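# Tuck the hanging necklace's lower half into the lid pouch

## Task

Get at least the bottom half of the necklace, which hangs, tucked into the pouch fixed inside the lid. When you finish, the necklace must still be hanging and the lid must still stand open.

## Robot and tools

Robot: two arms, left_arm and right_arm, each ending in a two-finger gripper with a wrist camera. The fingers point along the gripper's +z axis and spread apart along its y axis. end_effector_position is the point between the finger pads, roughly 1 cm short of the tips.

Frames: the scene frame has its origin at table-top height, midway between the nominal bases, with +z up, +x out over the table and left_arm toward +y. Calibrated bases in that frame: left_arm at (+0.049, +0.318, 0) m, quat_wxyz (+1.000, 0, 0, +0.020); right_arm at (-0.007, -0.347, 0) m, quat_wxyz (+1.000, 0, 0, +0.011). Both bases have +z pointing up. Each arm reports its hand pose, velocities and targets, and its wrist camera pose, in its own base frame. Fixed cameras and the table use the scene frame. Motion offsets run along the axes of that arm's current Hand target.

Action rows: every commanded row holds 14 numbers, each in [-1, 1]. The first seven belong to left_arm and the last seven to right_arm, both in the order dx, dy, dz, rx, ry, rz, opening. The first six are an offset, not a pose: a shift and rotation from the arm's Hand target as it stood when the action or move began, taken along that target's own axes. 1.0 equals 0.6 m of travel or 180 degrees of turn. rx, ry, rz form a single rotation vector. The opening is absolute: +1 is fully open (0.094 m) and -1 is shut. Because offsets count from the current Hand target, sending the same offset again moves the arm further. Writing 0 for all six pose numbers re-sends the current Hand target. Every call also sets the opening, so always restate the opening you want; a 0 there means half-closed, not unchanged.

execute_actions(actions, cameras): actions is a list of actions; each action is a table of up to 15 rows, one row per 1/30 s control step, 15 steps per action (0.5 s). A short table repeats its final row for the remaining steps. Every row in an action counts from the action's starting Hand target, not from the row before. An empty list just reports state and images. cameras picks which images come back: omitted, null or ["all"] gives all, [] gives none, and an unknown name voids the call.

move(target, speed, blend, opening_speed, blocking, cameras): drives each gripper in a straight line toward target. target is either one 14-number row or a list of up to 15 such rows, all offsets from the same starting Hand targets. speed is the top path speed in m/s, 0.002 to 2.9, default 0.25, either one value or one per target; rotation is capped at twice that in rad/s. blend, in metres, rounds corners between listed targets. opening_speed, in scale units per second (0.2 or more), ramps the fingers; use a low value when closing on anything delicate. blocking=false returns after about 0.5 s while the move continues. All paths finish together, last at least 0.5 s, and are cut off at 10 s. Paths do not avoid obstacles or the other arm. A move uses about one action per 0.5 s. The result carries a move: line giving the ending (done, off_target, moving, held, fault) and any limits (paced means a commanded pose was clipped; held means steps were withheld). An arm not named in the ending got within 10 mm and 2 degrees of its target and stopped. Neither done nor off_target tells you whether anything is being touched.

wait(seconds 0 to 10, cameras): lets time run while the arms keep their last commands. stop(cameras): brakes a running move. zoom_image(camera, region): enlarges [x0, y0, x1, y1] in pixels, at most 504 by 504, of the newest image from cam_high, cam_low, cam_left_wrist or cam_right_wrist. read_manual(section="licences") only returns licence text. finished_scene(scene=1) ends the scene for good; the necklace must stay tucked and hanging and the lid open without the robot.

Cameras: cam_high and cam_low are 896x504 and fixed; cam_left_wrist and cam_right_wrist are 672x504 fisheye. Calibrations may be a few degrees and millimetres off.

Results: end_effector_position (m) and end_effector_quat_wxyz in the arm's base frame; Hand target, the last commanded pose after clipping, from which the next offsets count; Tool commands; grip_measured on the -1 to +1 scale (reads up to about 2.5 mm wide when empty); Joint positions (the last one is the finger opening in metres), Joint velocities (within noise means at rest) and Joint torques. Calls that ran actions also list positions at some steps. Reported positions can be off by a few centimetres, more at long reach.

Behaviour: each step the commanded orientation is clipped to within 40 degrees of the measured one, so large turns need several steps. Friction and weight leave the gripper short, low or tilted, and small moves may drift sideways; check the pose after each move and correct by the missing offset. An arm blocked by an object keeps pushing until you command it back past its gripper. Moving close to an arm's own base can flip its shoulder posture, so route around it.

Avoid: dropping or flinging the necklace, anything leaving the table, fast contacts and deep targets past a surface (both press harder), arms striking or squeezing each other (this can end the scene; never close one gripper on the other's fingers), and long holding, stretched reach or pushing at an unreachable pose, which heat motors: MOTOR HOT warns at 75 °C, at 90 °C the arm folds away and stays idle, at 100 °C it goes limp. Time spent thinking also advances the scene.

Each tool is called by a JSON object that holds its "api" and its "payload".

## Session

I'll start by looking at the scene.

{"api": "execute_actions", "payload": {"actions": []}}

Scene clock: 0.00 s.
left_arm: end_effector_position=(+0.3987, +0.0145, +0.0721) grip_measured=+1.000 end_effector_quat_wxyz=(+0.558, -0.022, +0.827, +0.070) | right_arm: end_effector_position=(+0.3852, -0.0497, +0.0683) grip_measured=+1.000 end_effector_quat_wxyz=(+0.506, +0.118, +0.853, -0.044)
Joint positions: left_arm=[-0.04 1.641 0.389 0.868 -0.178 0.026 0.094] | right_arm=[-0.069 1.526 0.436 0.579 0.135 0.127 0.094]
Joint velocities: within noise
Joint torques (N m): no reading
Motor temperatures (°C): left_arm=[31 32 32 33 28 30 29] | right_arm=[32 34 37 36 29 30 31]
Heat: left arm: 33 °C; right arm: 37 °C.
Hand target: left_arm +0.4025, +0.0144, +0.0812; +0.570, -0.024, +0.819, +0.069 | right_arm +0.3861, -0.0497, +0.0700; +0.507, +0.118, +0.853, -0.043
Tool commands: left_gripper/opening=+1.0 right_gripper/opening=+1.0

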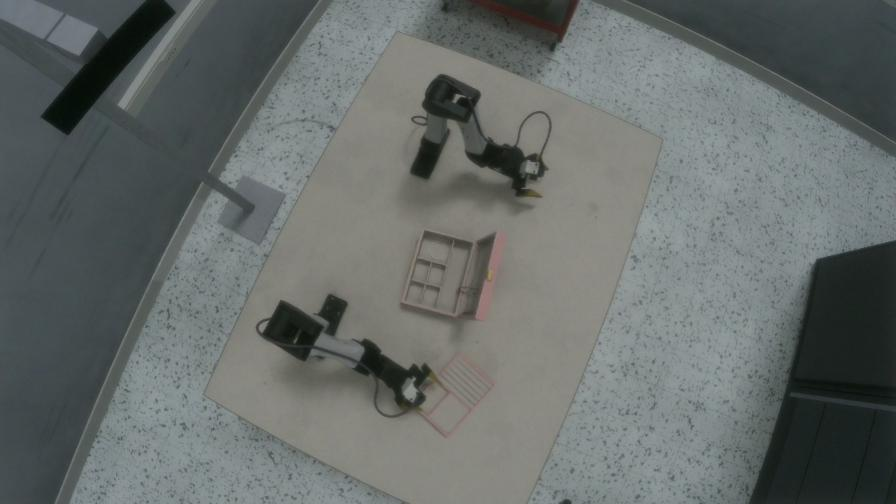

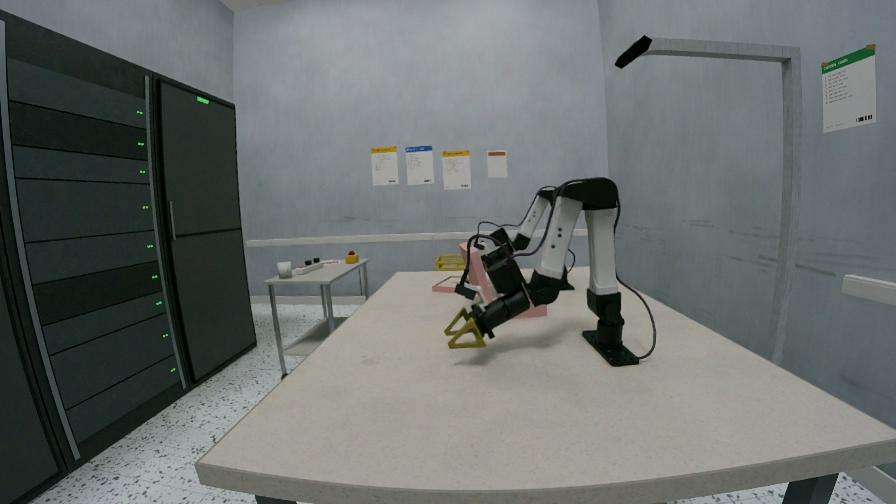

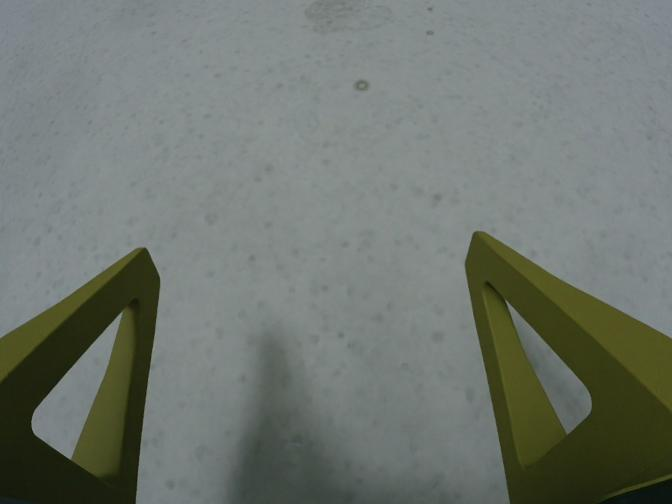

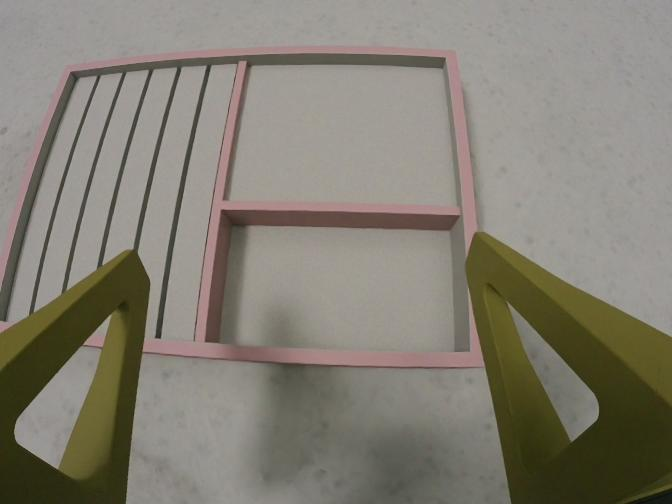

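{"api": "zoom_image", "payload": {"camera": "cam_high", "region": [380, 210, 540, 340]}}

{"api": "zoom_image", "payload": {"camera": "cam_low", "region": [400, 200, 640, 370]}}

Scaled by 3.150.

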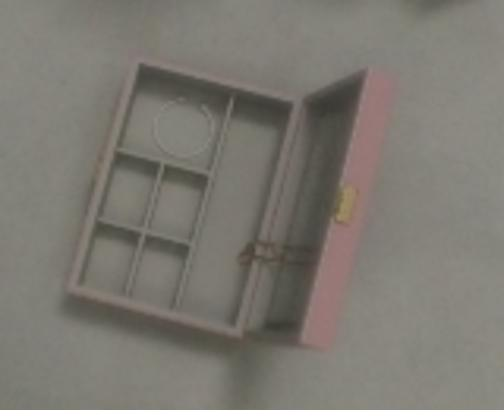

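Scaled by 2.100.

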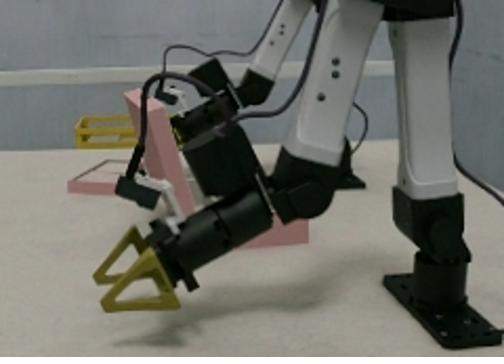

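{"api": "move", "payload": {"target": [[0,0,0,0,0,0,1,-0.2374,0.0355,-0.1884,0,0,0,1],[0,0,0,0,0,0,1,-0.119,0.4255,-0.3653,-0.2566,-0.1449,-0.0806,1]], "blend": [0.05,0], "speed": 0.3}}

Scene clock: 6.33 s.
left_arm: end_effector_position=(+0.3987, +0.0145, +0.0721) grip_measured=+1.000 end_effector_quat_wxyz=(+0.558, -0.022, +0.827, +0.070) | right_arm: end_effector_position=(+0.2955, +0.2260, +0.2581) grip_measured=+1.000 end_effector_quat_wxyz=(+0.682, -0.194, +0.674, +0.207)
Joint positions: left_arm=[-0.04 1.641 0.389 0.868 -0.178 0.026 0.094] | right_arm=[0.72 1.062 0.457 0.622 0.146 0.013 0.094]
Joint velocities: within noise
Joint torques (N m): left_arm=[-0.42 -7.17 5.08 2.34 -0.06 0.06] | right_arm=[0.53 -1.52 7.04 2.48 -0.01 -0.33]
Motor temperatures (°C): left_arm=[31 33 33 37 28 30 29] | right_arm=[32 34 38 38 29 30 31]
Heat: left arm: 37 °C; right arm: 38 °C.
Hand target: left_arm +0.4025, +0.0144, +0.0812; +0.570, -0.024, +0.819, +0.069 | right_arm +0.2943, +0.2287, +0.2499; +0.677, -0.205, +0.677, +0.205
Off the commanded pose: left_arm 0.010 m, 2 deg | right_arm 0.009 m, 2 deg.
move: done
camera_calibration:
cam_right_wrist: T_world_to_cam=[[0.471663, -0.880016, -0.0557239, 0.0658021], [-0.604027, -0.276408, -0.747496, 0.442657], [0.642406, 0.386225, -0.661925, 0.0027435], [0, 0, 0, 1]] pos_world=[0.234578, 0.179202, 0.336367]

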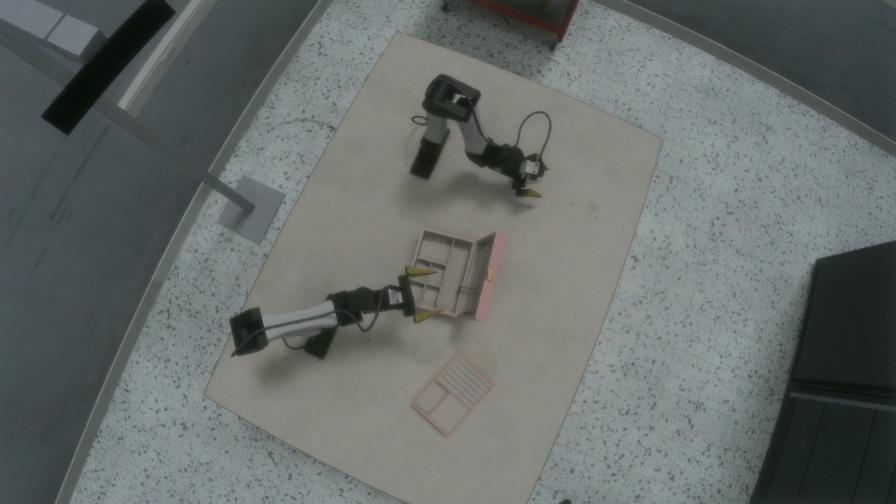

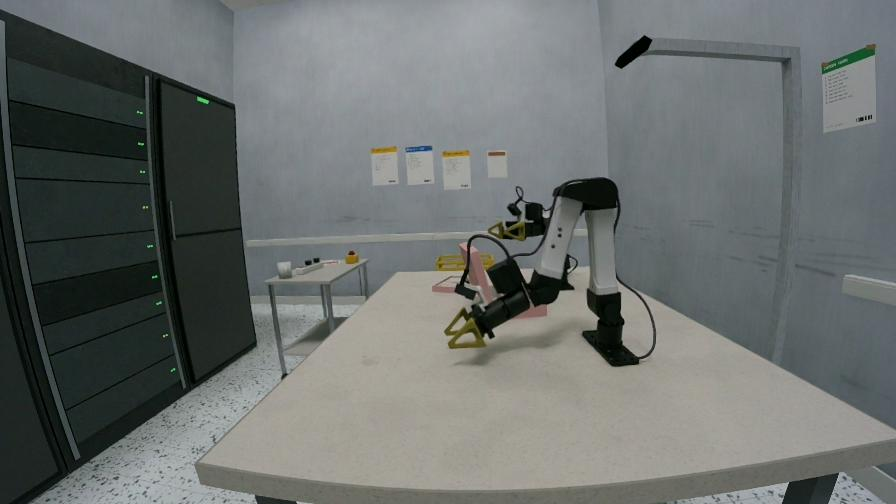

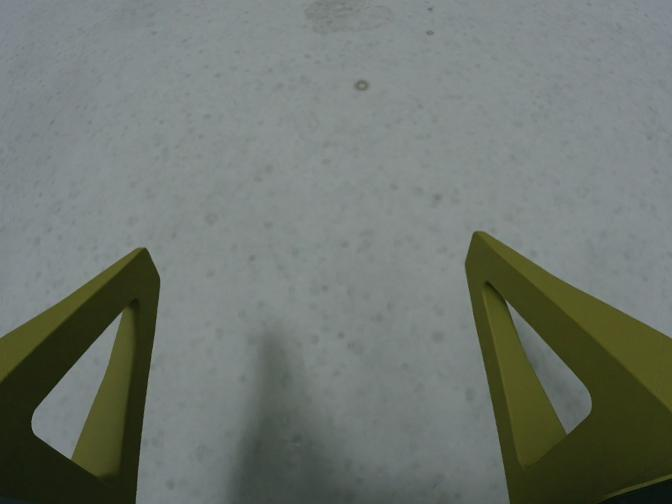

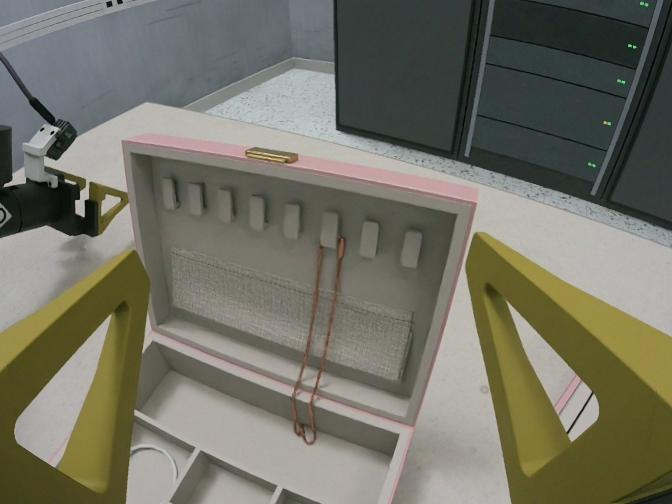

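{"api": "zoom_image", "payload": {"camera": "cam_right_wrist", "region": [250, 180, 450, 330]}}

{"api": "zoom_image", "payload": {"camera": "cam_right_wrist", "region": [220, 300, 440, 465]}}

Scaled by 2.520 from the camera's 672x504 image, which has a finer 960x720 frame.

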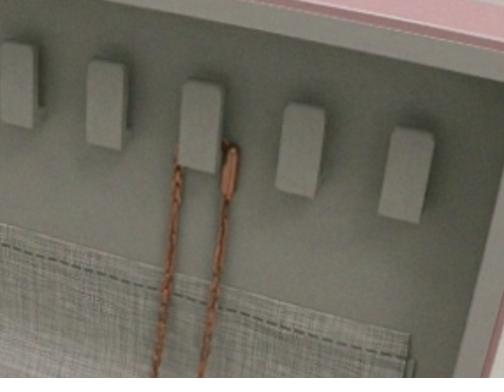

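Scaled by 2.291 from the camera's 672x504 image, which has a finer 960x720 frame.

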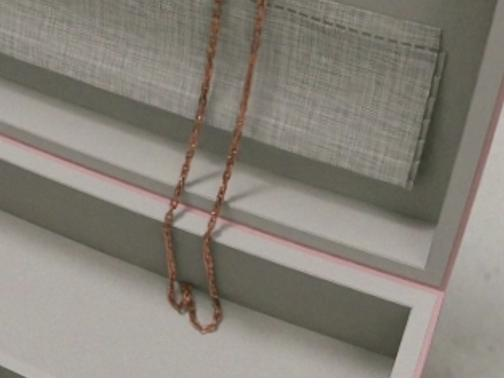

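{"api": "zoom_image", "payload": {"camera": "cam_right_wrist", "region": [130, 230, 250, 340]}}

{"api": "zoom_image", "payload": {"camera": "cam_right_wrist", "region": [340, 270, 460, 400]}}

Scaled by 4.200 from the camera's 672x504 image, which has a finer 960x720 frame.

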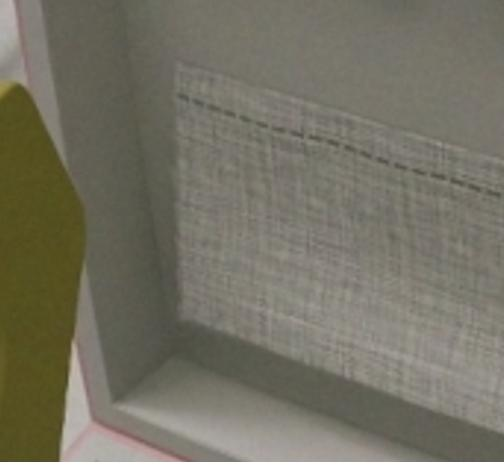

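Scaled by 3.877 from the camera's 672x504 image, which has a finer 960x720 frame.

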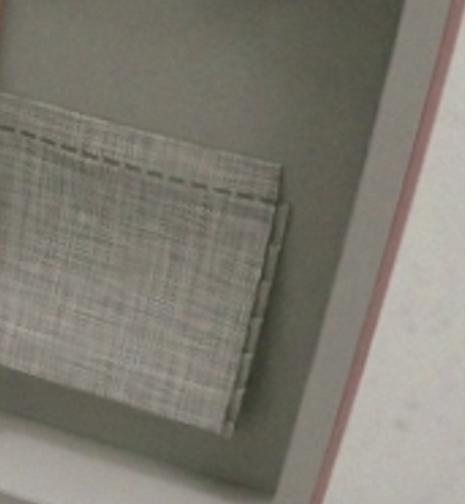

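{"api": "move", "payload": {"target": [0,0,0,0,0,0,1,-0.0252,0.0165,0.1188,0,0.2556,0,1], "cameras": ["cam_right_wrist","cam_low"]}}

Scene clock: 13.00 s.
left_arm: end_effector_position=(+0.3987, +0.0145, +0.0721) grip_measured=+1.000 end_effector_quat_wxyz=(+0.558, -0.022, +0.827, +0.070) | right_arm: end_effector_position=(+0.3456, +0.2753, +0.2668) grip_measured=+1.000 end_effector_quat_wxyz=(+0.367, -0.274, +0.883, +0.105)
Joint positions: left_arm=[-0.04 1.641 0.389 0.868 -0.178 0.026 0.094] | right_arm=[0.708 1.591 1.607 -0.808 0.091 0.069 0.094]
Joint velocities: within noise
Joint torques (N m): left_arm=[-0.25 -7.25 5.23 2.34 -0.1 -0.06] | right_arm=[-0.06 -4.86 10.02 1.9 0.01 -0.06]
Motor temperatures (°C): left_arm=[31 34 33 39 28 30 29] | right_arm=[32 34 39 39 29 30 31]
Heat: left arm: 39 °C; right arm: 39 °C.
Hand target: left_arm +0.4025, +0.0144, +0.0812; +0.570, -0.024, +0.819, +0.069 | right_arm +0.3479, +0.2766, +0.2649; +0.358, -0.269, +0.887, +0.108
Off the commanded pose: left_arm 0.010 m, 2 deg | right_arm 0.003 m, 1 deg.
move: done
camera_calibration:
cam_right_wrist: T_world_to_cam=[[0.486346, -0.872492, 0.0471714, 0.051411], [-0.871409, -0.488289, -0.0471076, 0.457036], [0.0641343, -0.0181951, -0.997775, 0.358011], [0, 0, 0, 1]] pos_world=[0.350301, 0.274536, 0.376319]
Images, in order (width x height): cam_low 896x504, cam_right_wrist 672x504.

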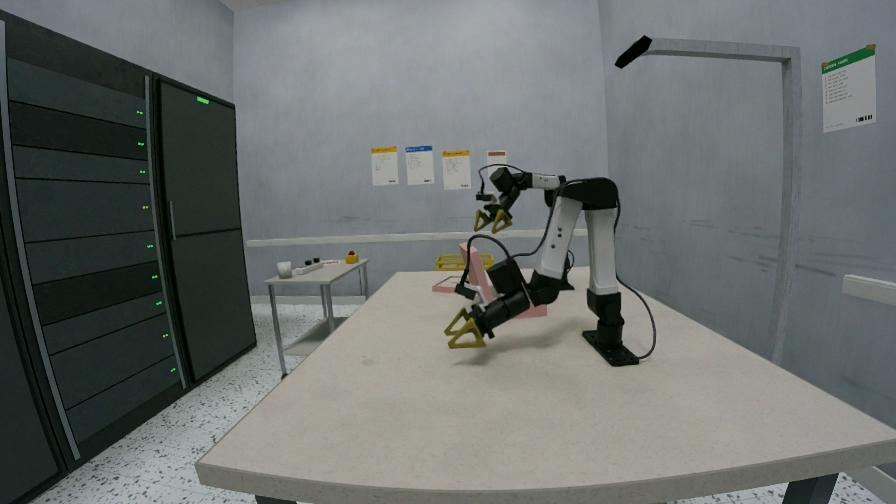

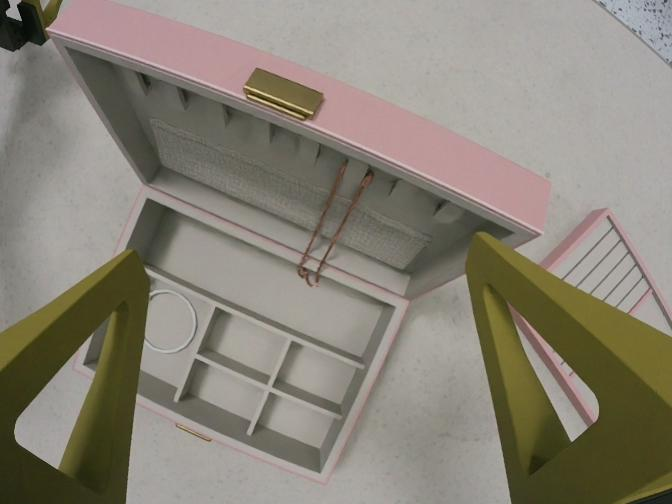

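{"api": "zoom_image", "payload": {"camera": "cam_right_wrist", "region": [260, 130, 460, 300]}}

{"api": "zoom_image", "payload": {"camera": "cam_right_wrist", "region": [110, 60, 300, 220]}}

Scaled by 2.520 from the camera's 672x504 image, which has a finer 960x720 frame.

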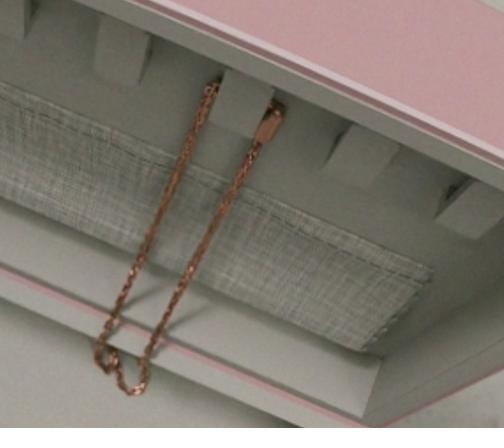

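Scaled by 2.653 from the camera's 672x504 image, which has a finer 960x720 frame.

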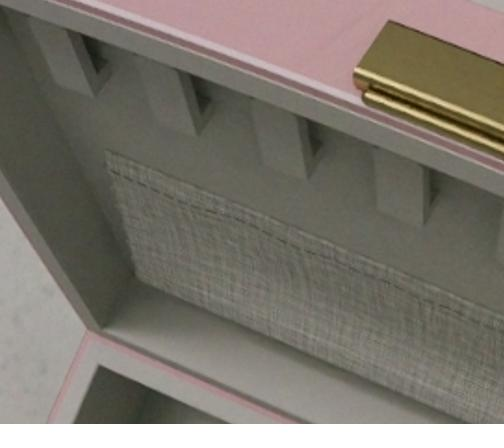

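{"api": "move", "payload": {"target": [0,0,0,0,0,0,1,0.0453,-0.0253,0.1066,0.0965,0,0.0999,1], "cameras": ["cam_right_wrist","cam_high"], "speed": 0.2}}

Scene clock: 17.37 s.
left_arm: end_effector_position=(+0.3987, +0.0145, +0.0721) grip_measured=+1.000 end_effector_quat_wxyz=(+0.558, -0.022, +0.827, +0.070) | right_arm: end_effector_position=(+0.3756, +0.2756, +0.2075) grip_measured=+1.000 end_effector_quat_wxyz=(+0.376, -0.075, +0.923, +0.033)
Joint positions: left_arm=[-0.04 1.641 0.389 0.868 -0.178 0.026 0.094] | right_arm=[0.782 1.739 1.556 -0.712 0.414 0.473 0.094]
Joint velocities: within noise
Joint torques (N m): left_arm=[-0.31 -7.28 5.19 2.34 -0.06 -0.01] | right_arm=[0.65 -6.15 7.92 1.9 0.39 -0.08]
Motor temperatures (°C): left_arm=[31 34 33 41 28 29 29] | right_arm=[32 34 39 40 29 30 31]
Heat: left arm: 41 °C; right arm: 40 °C.
Hand target: left_arm +0.4025, +0.0144, +0.0812; +0.570, -0.024, +0.819, +0.069 | right_arm +0.3772, +0.2777, +0.2000; +0.374, -0.070, +0.925, +0.028
Off the commanded pose: left_arm 0.010 m, 2 deg | right_arm 0.008 m, 1 deg.
move: done
camera_calibration:
cam_right_wrist: T_world_to_cam=[[0.0777964, -0.996594, 0.0273629, 0.231654], [-0.996179, -0.0787981, -0.0376644, 0.412569], [0.0396922, -0.0243282, -0.998916, 0.307966], [0, 0, 0, 1]] pos_world=[0.380746, 0.270867, 0.316833]
Images, in order (width x height): cam_high 896x504, cam_right_wrist 672x504.

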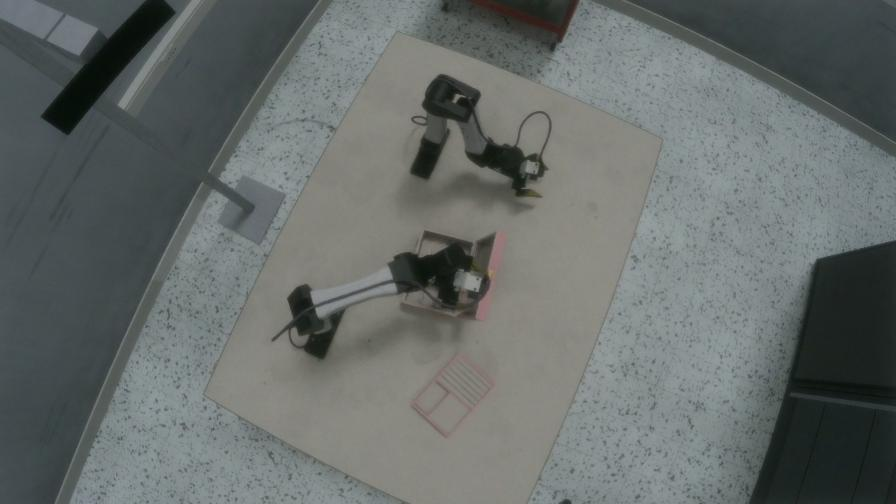

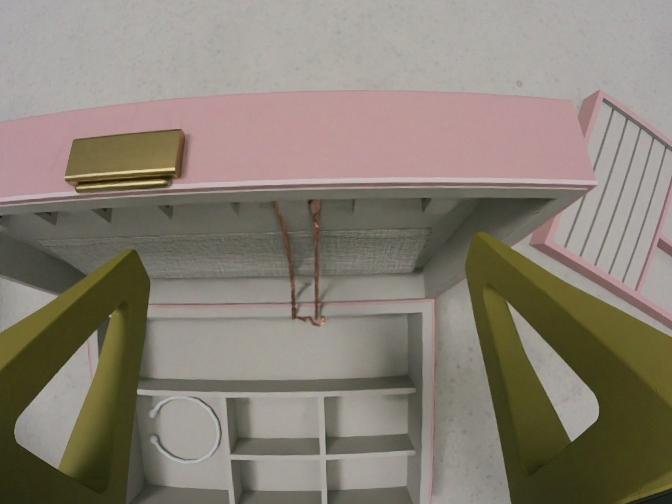

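{"api": "zoom_image", "payload": {"camera": "cam_right_wrist", "region": [230, 185, 350, 335]}}

{"api": "zoom_image", "payload": {"camera": "cam_right_wrist", "region": [340, 190, 470, 300]}}

Scaled by 3.360 from the camera's 672x504 image, which has a finer 960x720 frame.

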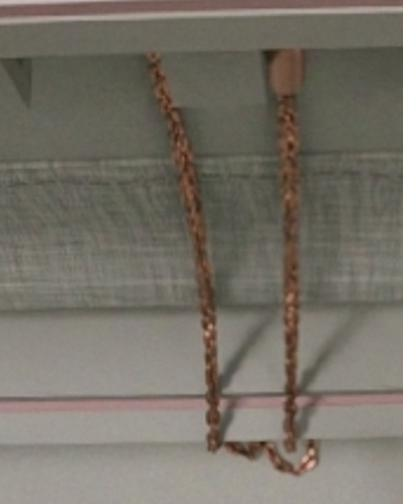

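Scaled by 3.877 from the camera's 672x504 image, which has a finer 960x720 frame.

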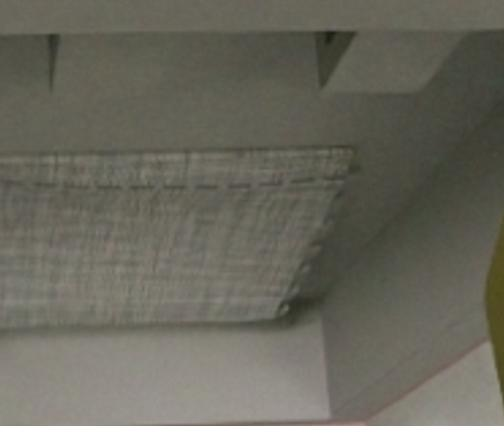

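{"api": "zoom_image", "payload": {"camera": "cam_right_wrist", "region": [0, 190, 130, 290]}}

{"api": "zoom_image", "payload": {"camera": "cam_right_wrist", "region": [250, 190, 350, 270]}}

{"api": "zoom_image", "payload": {"camera": "cam_right_wrist", "region": [380, 210, 450, 280]}}

Scaled by 3.877 from the camera's 672x504 image, which has a finer 960x720 frame.

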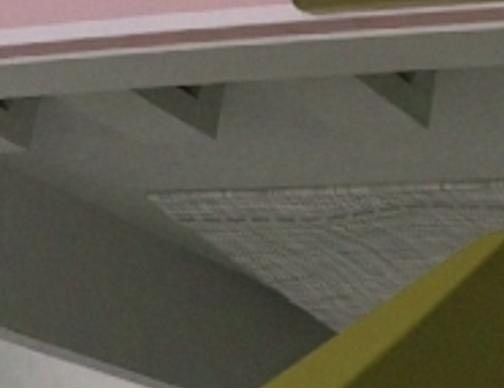

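Scaled by 5.040 from the camera's 672x504 image, which has a finer 960x720 frame.

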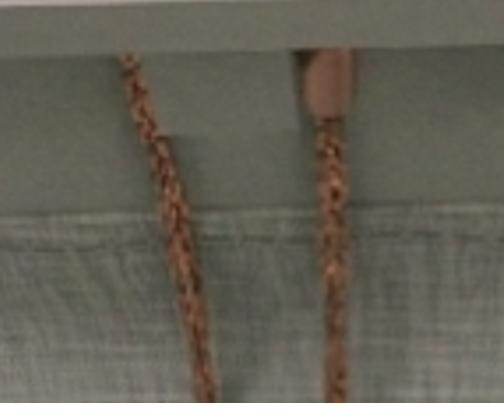

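Scaled by 7.200 from the camera's 672x504 image, which has a finer 960x720 frame.

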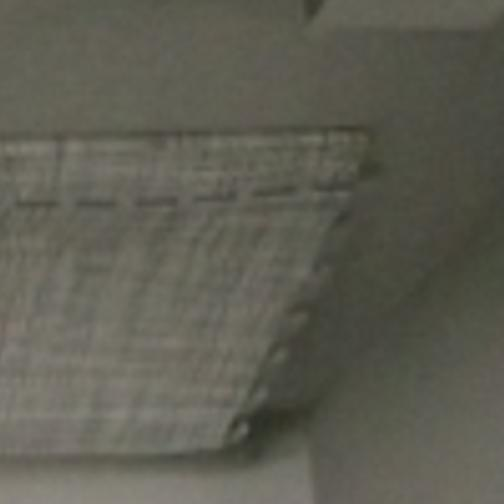

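{"api": "move", "payload": {"target": [0,0,0,0,0,0,1,0.0764,-0.1542,-0.0298,-0.1837,-0.2474,-0.078,1], "cameras": ["cam_right_wrist"], "speed": 0.25}}

Scene clock: 27.87 s.
left_arm: end_effector_position=(+0.3987, +0.0145, +0.0721) grip_measured=+1.000 end_effector_quat_wxyz=(+0.558, -0.022, +0.827, +0.070) | right_arm: end_effector_position=(+0.3474, +0.1796, +0.1888) grip_measured=+1.000 end_effector_quat_wxyz=(+0.664, -0.264, +0.650, +0.258)
Joint positions: left_arm=[-0.04 1.641 0.389 0.868 -0.178 0.026 0.094] | right_arm=[0.271 1.464 0.365 1.116 -0.485 -0.006 0.094]
Joint velocities: within noise
Joint torques (N m): left_arm=[-0.27 -7.24 5.14 2.32 -0.05 0.02] | right_arm=[-0.01 -2.95 5.49 2.39 0.02 -0.14]
Motor temperatures (°C): left_arm=[31 35 34 43 28 29 29] | right_arm=[31 36 40 41 29 30 31]
Heat: left arm: 43 °C; right arm: 41 °C.
Hand target: left_arm +0.4025, +0.0144, +0.0812; +0.570, -0.024, +0.819, +0.069 | right_arm +0.3463, +0.1793, +0.1813; +0.656, -0.263, +0.656, +0.263
Off the commanded pose: left_arm 0.010 m, 2 deg | right_arm 0.008 m, 1 deg.
move: done
camera_calibration:
cam_right_wrist: T_world_to_cam=[[0.622981, -0.781793, -0.0263488, -0.0791015], [-0.530143, -0.397203, -0.749118, 0.405805], [0.575189, 0.480655, -0.661912, -0.0521981], [0, 0, 0, 1]] pos_world=[0.294437, 0.124436, 0.267361]
Images, in order (width x height): cam_right_wrist 672x504.

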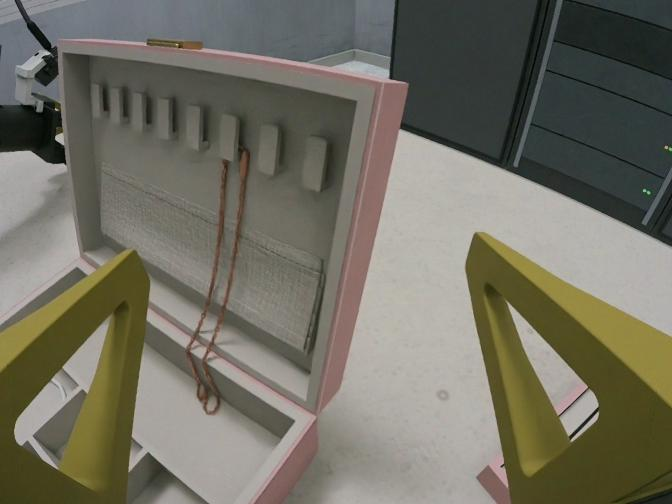

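{"api": "zoom_image", "payload": {"camera": "cam_right_wrist", "region": [270, 220, 350, 370]}}

{"api": "zoom_image", "payload": {"camera": "cam_right_wrist", "region": [170, 100, 360, 290]}}

Scaled by 3.360 from the camera's 672x504 image, which has a finer 960x720 frame.

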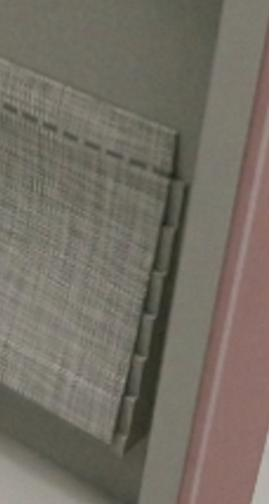

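Scaled by 2.653 from the camera's 672x504 image, which has a finer 960x720 frame.

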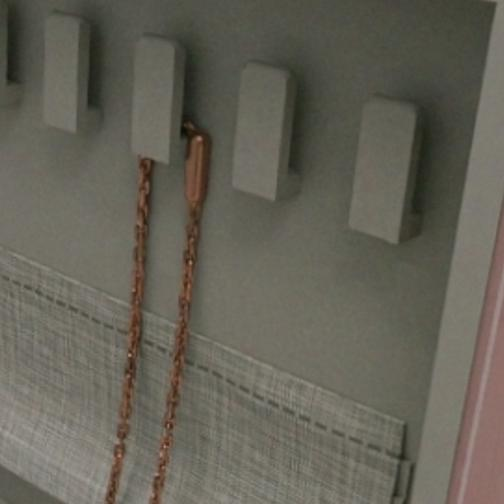

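{"api": "move", "payload": {"target": [[-0.3042,-0.0772,-0.2548,0.2136,-0.0563,0.026,1,0,0,0,0,0,0,1],[-0.2748,-0.3468,-0.4124,0.4271,-0.1126,0.0521,1,0,0,0,0,0,0,1]], "blend": [0.05,0], "speed": 0.35}}

Scene clock: 36.37 s.
left_arm: end_effector_position=(+0.2566, -0.2298, +0.3038) grip_measured=+1.000 end_effector_quat_wxyz=(+0.582, +0.405, +0.582, -0.399) | right_arm: end_effector_position=(+0.3473, +0.1797, +0.1890) grip_measured=+1.000 end_effector_quat_wxyz=(+0.664, -0.264, +0.650, +0.258)
Joint positions: left_arm=[-0.339 1.028 0.651 0.37 0.869 0.013 0.094] | right_arm=[0.271 1.464 0.365 1.117 -0.485 -0.006 0.094]
Joint velocities: within noise
Joint torques (N m): left_arm=[-0.73 -2.52 6.08 2.22 0.03 -0.1] | right_arm=[0.01 -2.95 5.48 2.4 0 -0.14]
Motor temperatures (°C): left_arm=[31 35 34 44 28 29 29] | right_arm=[31 36 40 42 29 30 31]
Heat: left arm: 44 °C; right arm: 42 °C.
Hand target: left_arm +0.2547, -0.2327, +0.3024; +0.579, +0.406, +0.578, -0.406 | right_arm +0.3463, +0.1793, +0.1812; +0.656, -0.263, +0.656, +0.263
Off the commanded pose: left_arm 0.004 m, 1 deg | right_arm 0.008 m, 1 deg.
move: done
camera_calibration:
cam_left_wrist: T_world_to_cam=[[-0.943132, -0.33082, -0.0325622, 0.169756], [-0.210297, 0.669642, -0.712288, 0.428309], [0.257445, -0.664934, -0.701131, 0.0993495], [0, 0, 0, 1]] pos_world=[0.224597, -0.164594, 0.380264]
cam_right_wrist: T_world_to_cam=[[0.623612, -0.781302, -0.0259854, -0.0793045], [-0.529279, -0.397525, -0.749558, 0.405767], [0.575301, 0.481187, -0.661429, -0.0523511], [0, 0, 0, 1]] pos_world=[0.294337, 0.124533, 0.267459]

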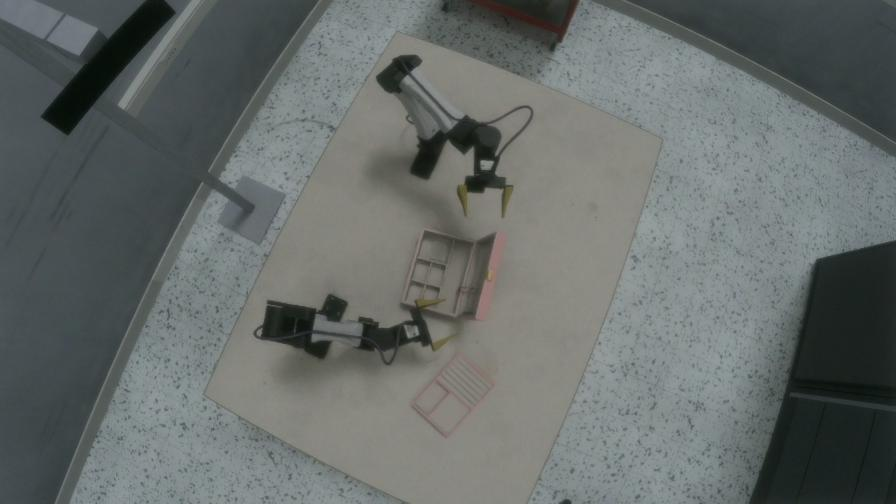

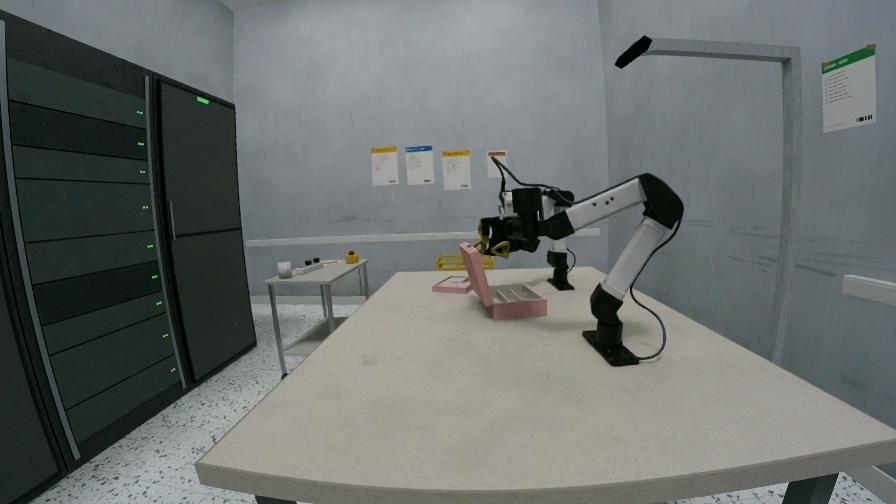

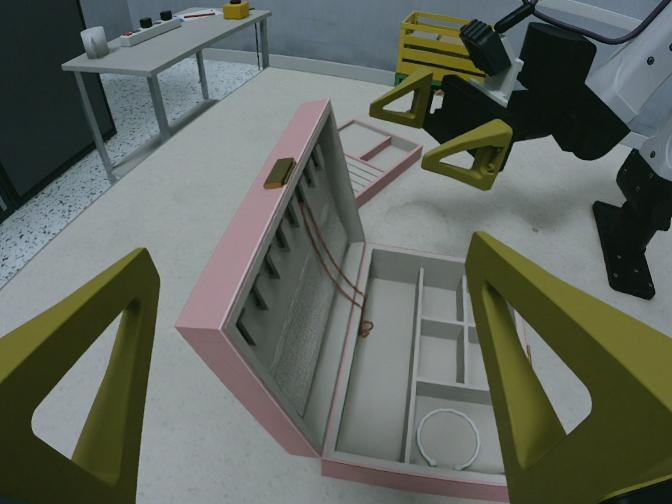

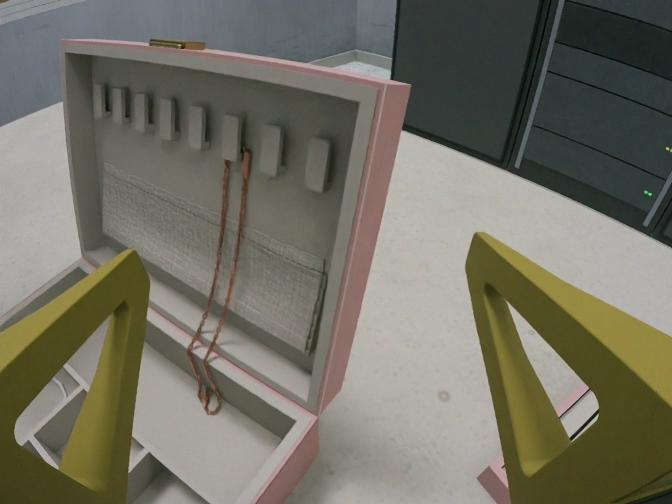

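{"api": "zoom_image", "payload": {"camera": "cam_left_wrist", "region": [220, 130, 400, 400]}}

{"api": "zoom_image", "payload": {"camera": "cam_left_wrist", "region": [270, 150, 390, 270]}}

{"api": "zoom_image", "payload": {"camera": "cam_left_wrist", "region": [290, 230, 390, 350]}}

Scaled by 1.867 from the camera's 672x504 image, which has a finer 960x720 frame.

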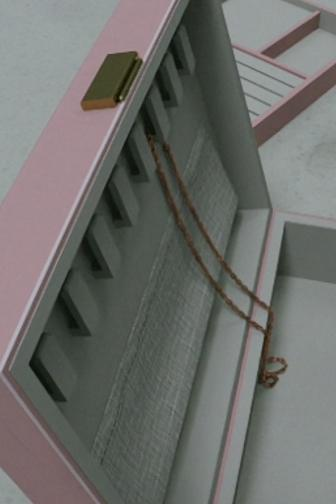

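Scaled by 4.200 from the camera's 672x504 image, which has a finer 960x720 frame.

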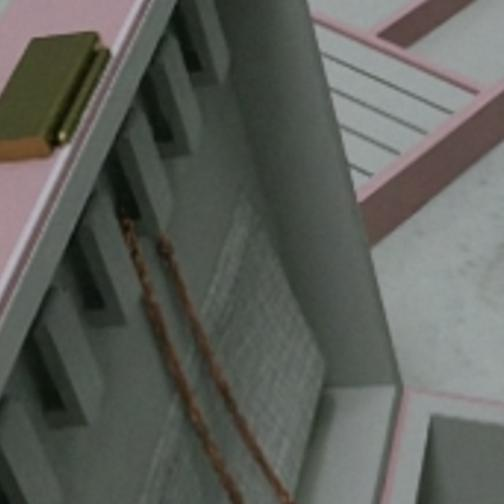

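Scaled by 4.200 from the camera's 672x504 image, which has a finer 960x720 frame.

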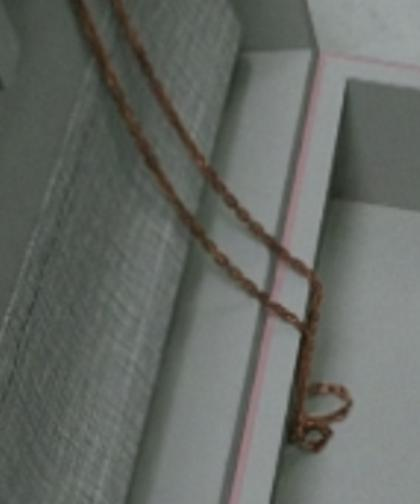

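{"api": "zoom_image", "payload": {"camera": "cam_right_wrist", "region": [170, 280, 340, 430]}}

{"api": "zoom_image", "payload": {"camera": "cam_high", "region": [400, 220, 520, 330]}}

{"api": "zoom_image", "payload": {"camera": "cam_low", "region": [440, 220, 560, 330]}}

Scaled by 2.965 from the camera's 672x504 image, which has a finer 960x720 frame.

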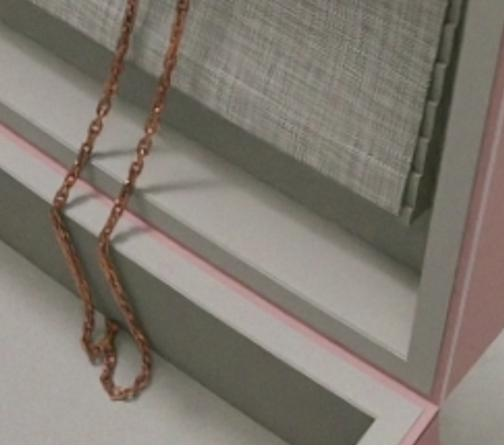

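Scaled by 4.200.

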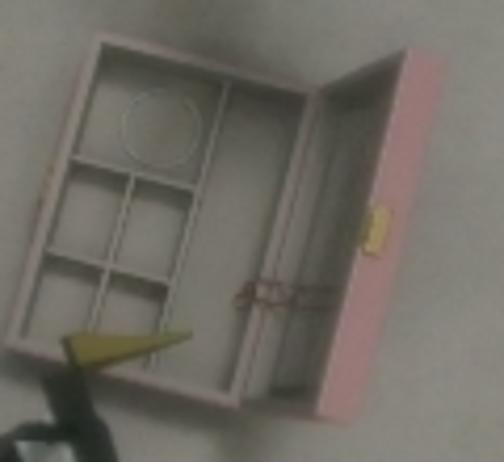

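Scaled by 4.200.

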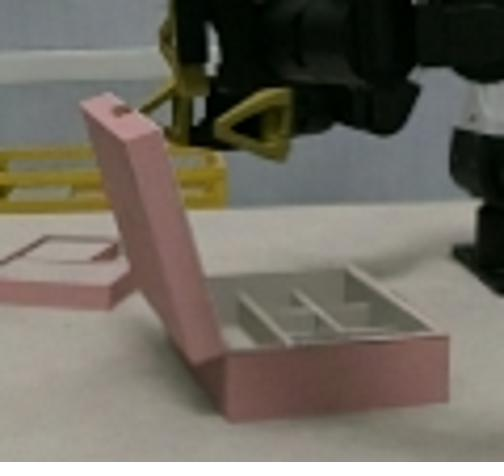

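{"api": "move", "payload": {"target": [0,0,0,0,0,0,1,0.1252,0.142,0.0914,0.2024,0.1926,0.0658,0.2], "speed": 0.2, "cameras": ["cam_left_wrist","cam_right_wrist"]}}

Scene clock: 45.27 s.
left_arm: end_effector_position=(+0.2565, -0.2299, +0.3041) grip_measured=+1.000 end_effector_quat_wxyz=(+0.582, +0.405, +0.581, -0.399) | right_arm: end_effector_position=(+0.3253, +0.2768, +0.1077) grip_measured=+0.202 end_effector_quat_wxyz=(+0.456, -0.051, +0.888, +0.029)
Joint positions: left_arm=[-0.339 1.028 0.651 0.371 0.87 0.012 0.094] | right_arm=[0.948 1.664 0.953 -0.104 0.641 0.571 0.056]
Joint velocities: within noise
Joint torques (N m): left_arm=[-1.07 -2.52 6.02 2.22 0.11 -0.09] | right_arm=[0.53 -5.04 9.48 1.7 0.49 -0.05]
Motor temperatures (°C): left_arm=[31 35 35 44 28 29 29] | right_arm=[31 36 41 42 29 30 30]
Heat: left arm: 44 °C; right arm: 42 °C.
Hand target: left_arm +0.2547, -0.2327, +0.3023; +0.579, +0.406, +0.578, -0.406 | right_arm +0.3271, +0.2788, +0.1060; +0.453, -0.047, +0.890, +0.023
Off the commanded pose: left_arm 0.004 m, 1 deg | right_arm 0.003 m, 1 deg.
move: done
camera_calibration:
cam_left_wrist: T_world_to_cam=[[-0.943374, -0.330093, -0.0329233, 0.169919], [-0.2093, 0.669267, -0.712934, 0.428303], [0.257369, -0.665673, -0.700458, 0.0992463], [0, 0, 0, 1]] pos_world=[0.224398, -0.164495, 0.380464]
cam_right_wrist: T_world_to_cam=[[0.0268274, -0.999565, 0.0122415, 0.258576], [-0.977566, -0.0287923, -0.208653, 0.357274], [0.208915, -0.00636926, -0.977913, 0.148142], [0, 0, 0, 1]] pos_world=[0.311373, 0.269694, 0.216251]
Images, in order (width x height): cam_left_wrist 672x504, cam_right_wrist 672x504.

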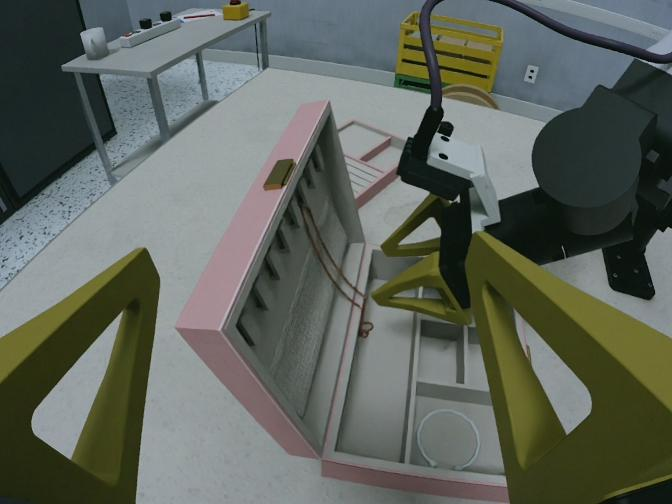

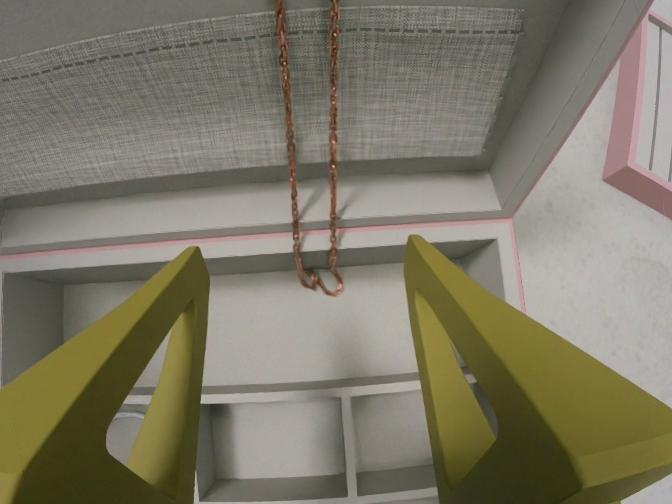

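{"api": "zoom_image", "payload": {"camera": "cam_right_wrist", "region": [230, 130, 400, 310]}}

{"api": "zoom_image", "payload": {"camera": "cam_left_wrist", "region": [270, 190, 470, 350]}}

{"api": "zoom_image", "payload": {"camera": "cam_right_wrist", "region": [0, 180, 520, 280]}}

Scaled by 2.800 from the camera's 672x504 image, which has a finer 960x720 frame.

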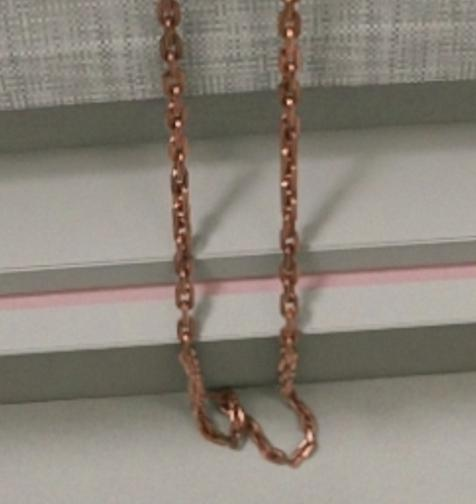

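Scaled by 2.520 from the camera's 672x504 image, which has a finer 960x720 frame.

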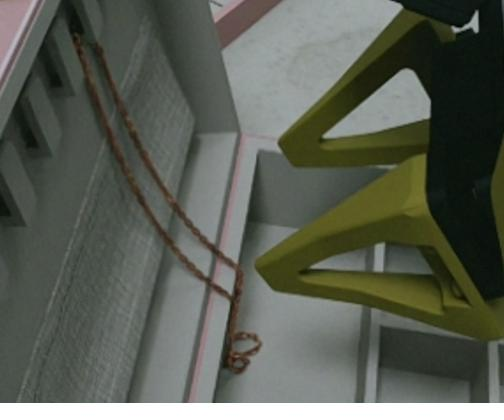

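Region (0, 180, 520, 280) is 520x100 pixels. A region can be at most 504 by 504 pixels.

{"api": "move", "payload": {"target": [0,0,0,0,0,0,1,0.0007,-0.0034,0.0565,0,0,0,0.2], "speed": 0.1, "cameras": ["cam_left_wrist","cam_right_wrist"]}}

Scene clock: 49.50 s.
left_arm: end_effector_position=(+0.2565, -0.2299, +0.3042) grip_measured=+1.000 end_effector_quat_wxyz=(+0.582, +0.405, +0.581, -0.399) | right_arm: end_effector_position=(+0.3501, +0.2740, +0.0867) grip_measured=+0.202 end_effector_quat_wxyz=(+0.454, -0.041, +0.890, +0.021)
Joint positions: left_arm=[-0.339 1.028 0.651 0.372 0.87 0.012 0.094] | right_arm=[0.89 1.761 0.97 -0.014 0.619 0.542 0.056]
Joint velocities: within noise
Joint torques (N m): left_arm=[-1.01 -2.44 5.94 2.23 0.06 -0.09] | right_arm=[0.08 -5.63 9.2 1.99 0.28 -0.34]
Motor temperatures (°C): left_arm=[31 34 35 45 28 29 29] | right_arm=[31 36 41 42 29 30 30]
Heat: left arm: 45 °C; right arm: 42 °C.
Hand target: left_arm +0.2547, -0.2327, +0.3024; +0.579, +0.407, +0.578, -0.406 | right_arm +0.3544, +0.2795, +0.0857; +0.453, -0.047, +0.890, +0.023
Off the commanded pose: left_arm 0.004 m, 1 deg | right_arm 0.007 m, 1 deg.
move: done
camera_calibration:
cam_left_wrist: T_world_to_cam=[[-0.943338, -0.330168, -0.0332079, 0.170007], [-0.209092, 0.669133, -0.713121, 0.428306], [0.25767, -0.665771, -0.700254, 0.0990843], [0, 0, 0, 1]] pos_world=[0.224399, -0.164495, 0.380464]
cam_right_wrist: T_world_to_cam=[[0.0013066, -0.999846, 0.0175018, 0.26386], [-0.978739, -0.00486835, -0.205052, 0.370607], [0.205105, -0.0168618, -0.978595, 0.126691], [0, 0, 0, 1]] pos_world=[0.336397, 0.26776, 0.195355]
Images, in order (width x height): cam_left_wrist 672x504, cam_right_wrist 672x504.

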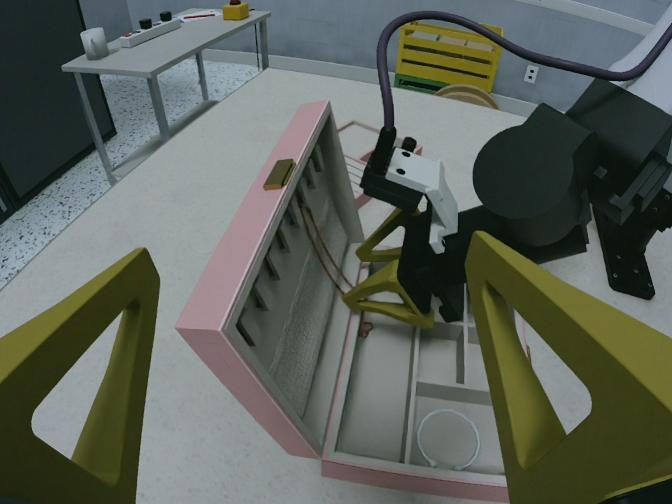

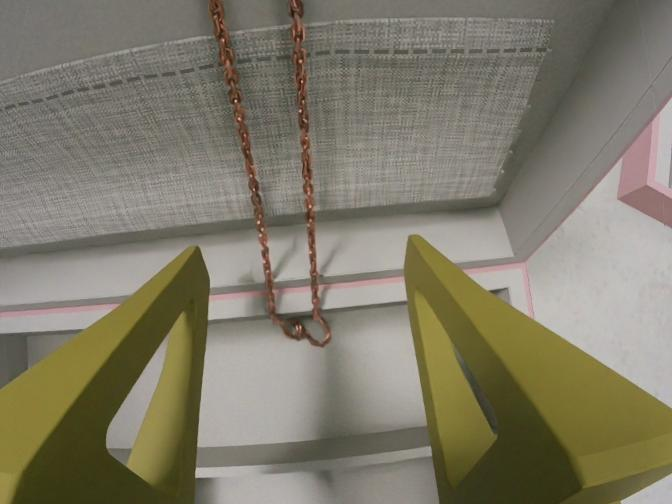

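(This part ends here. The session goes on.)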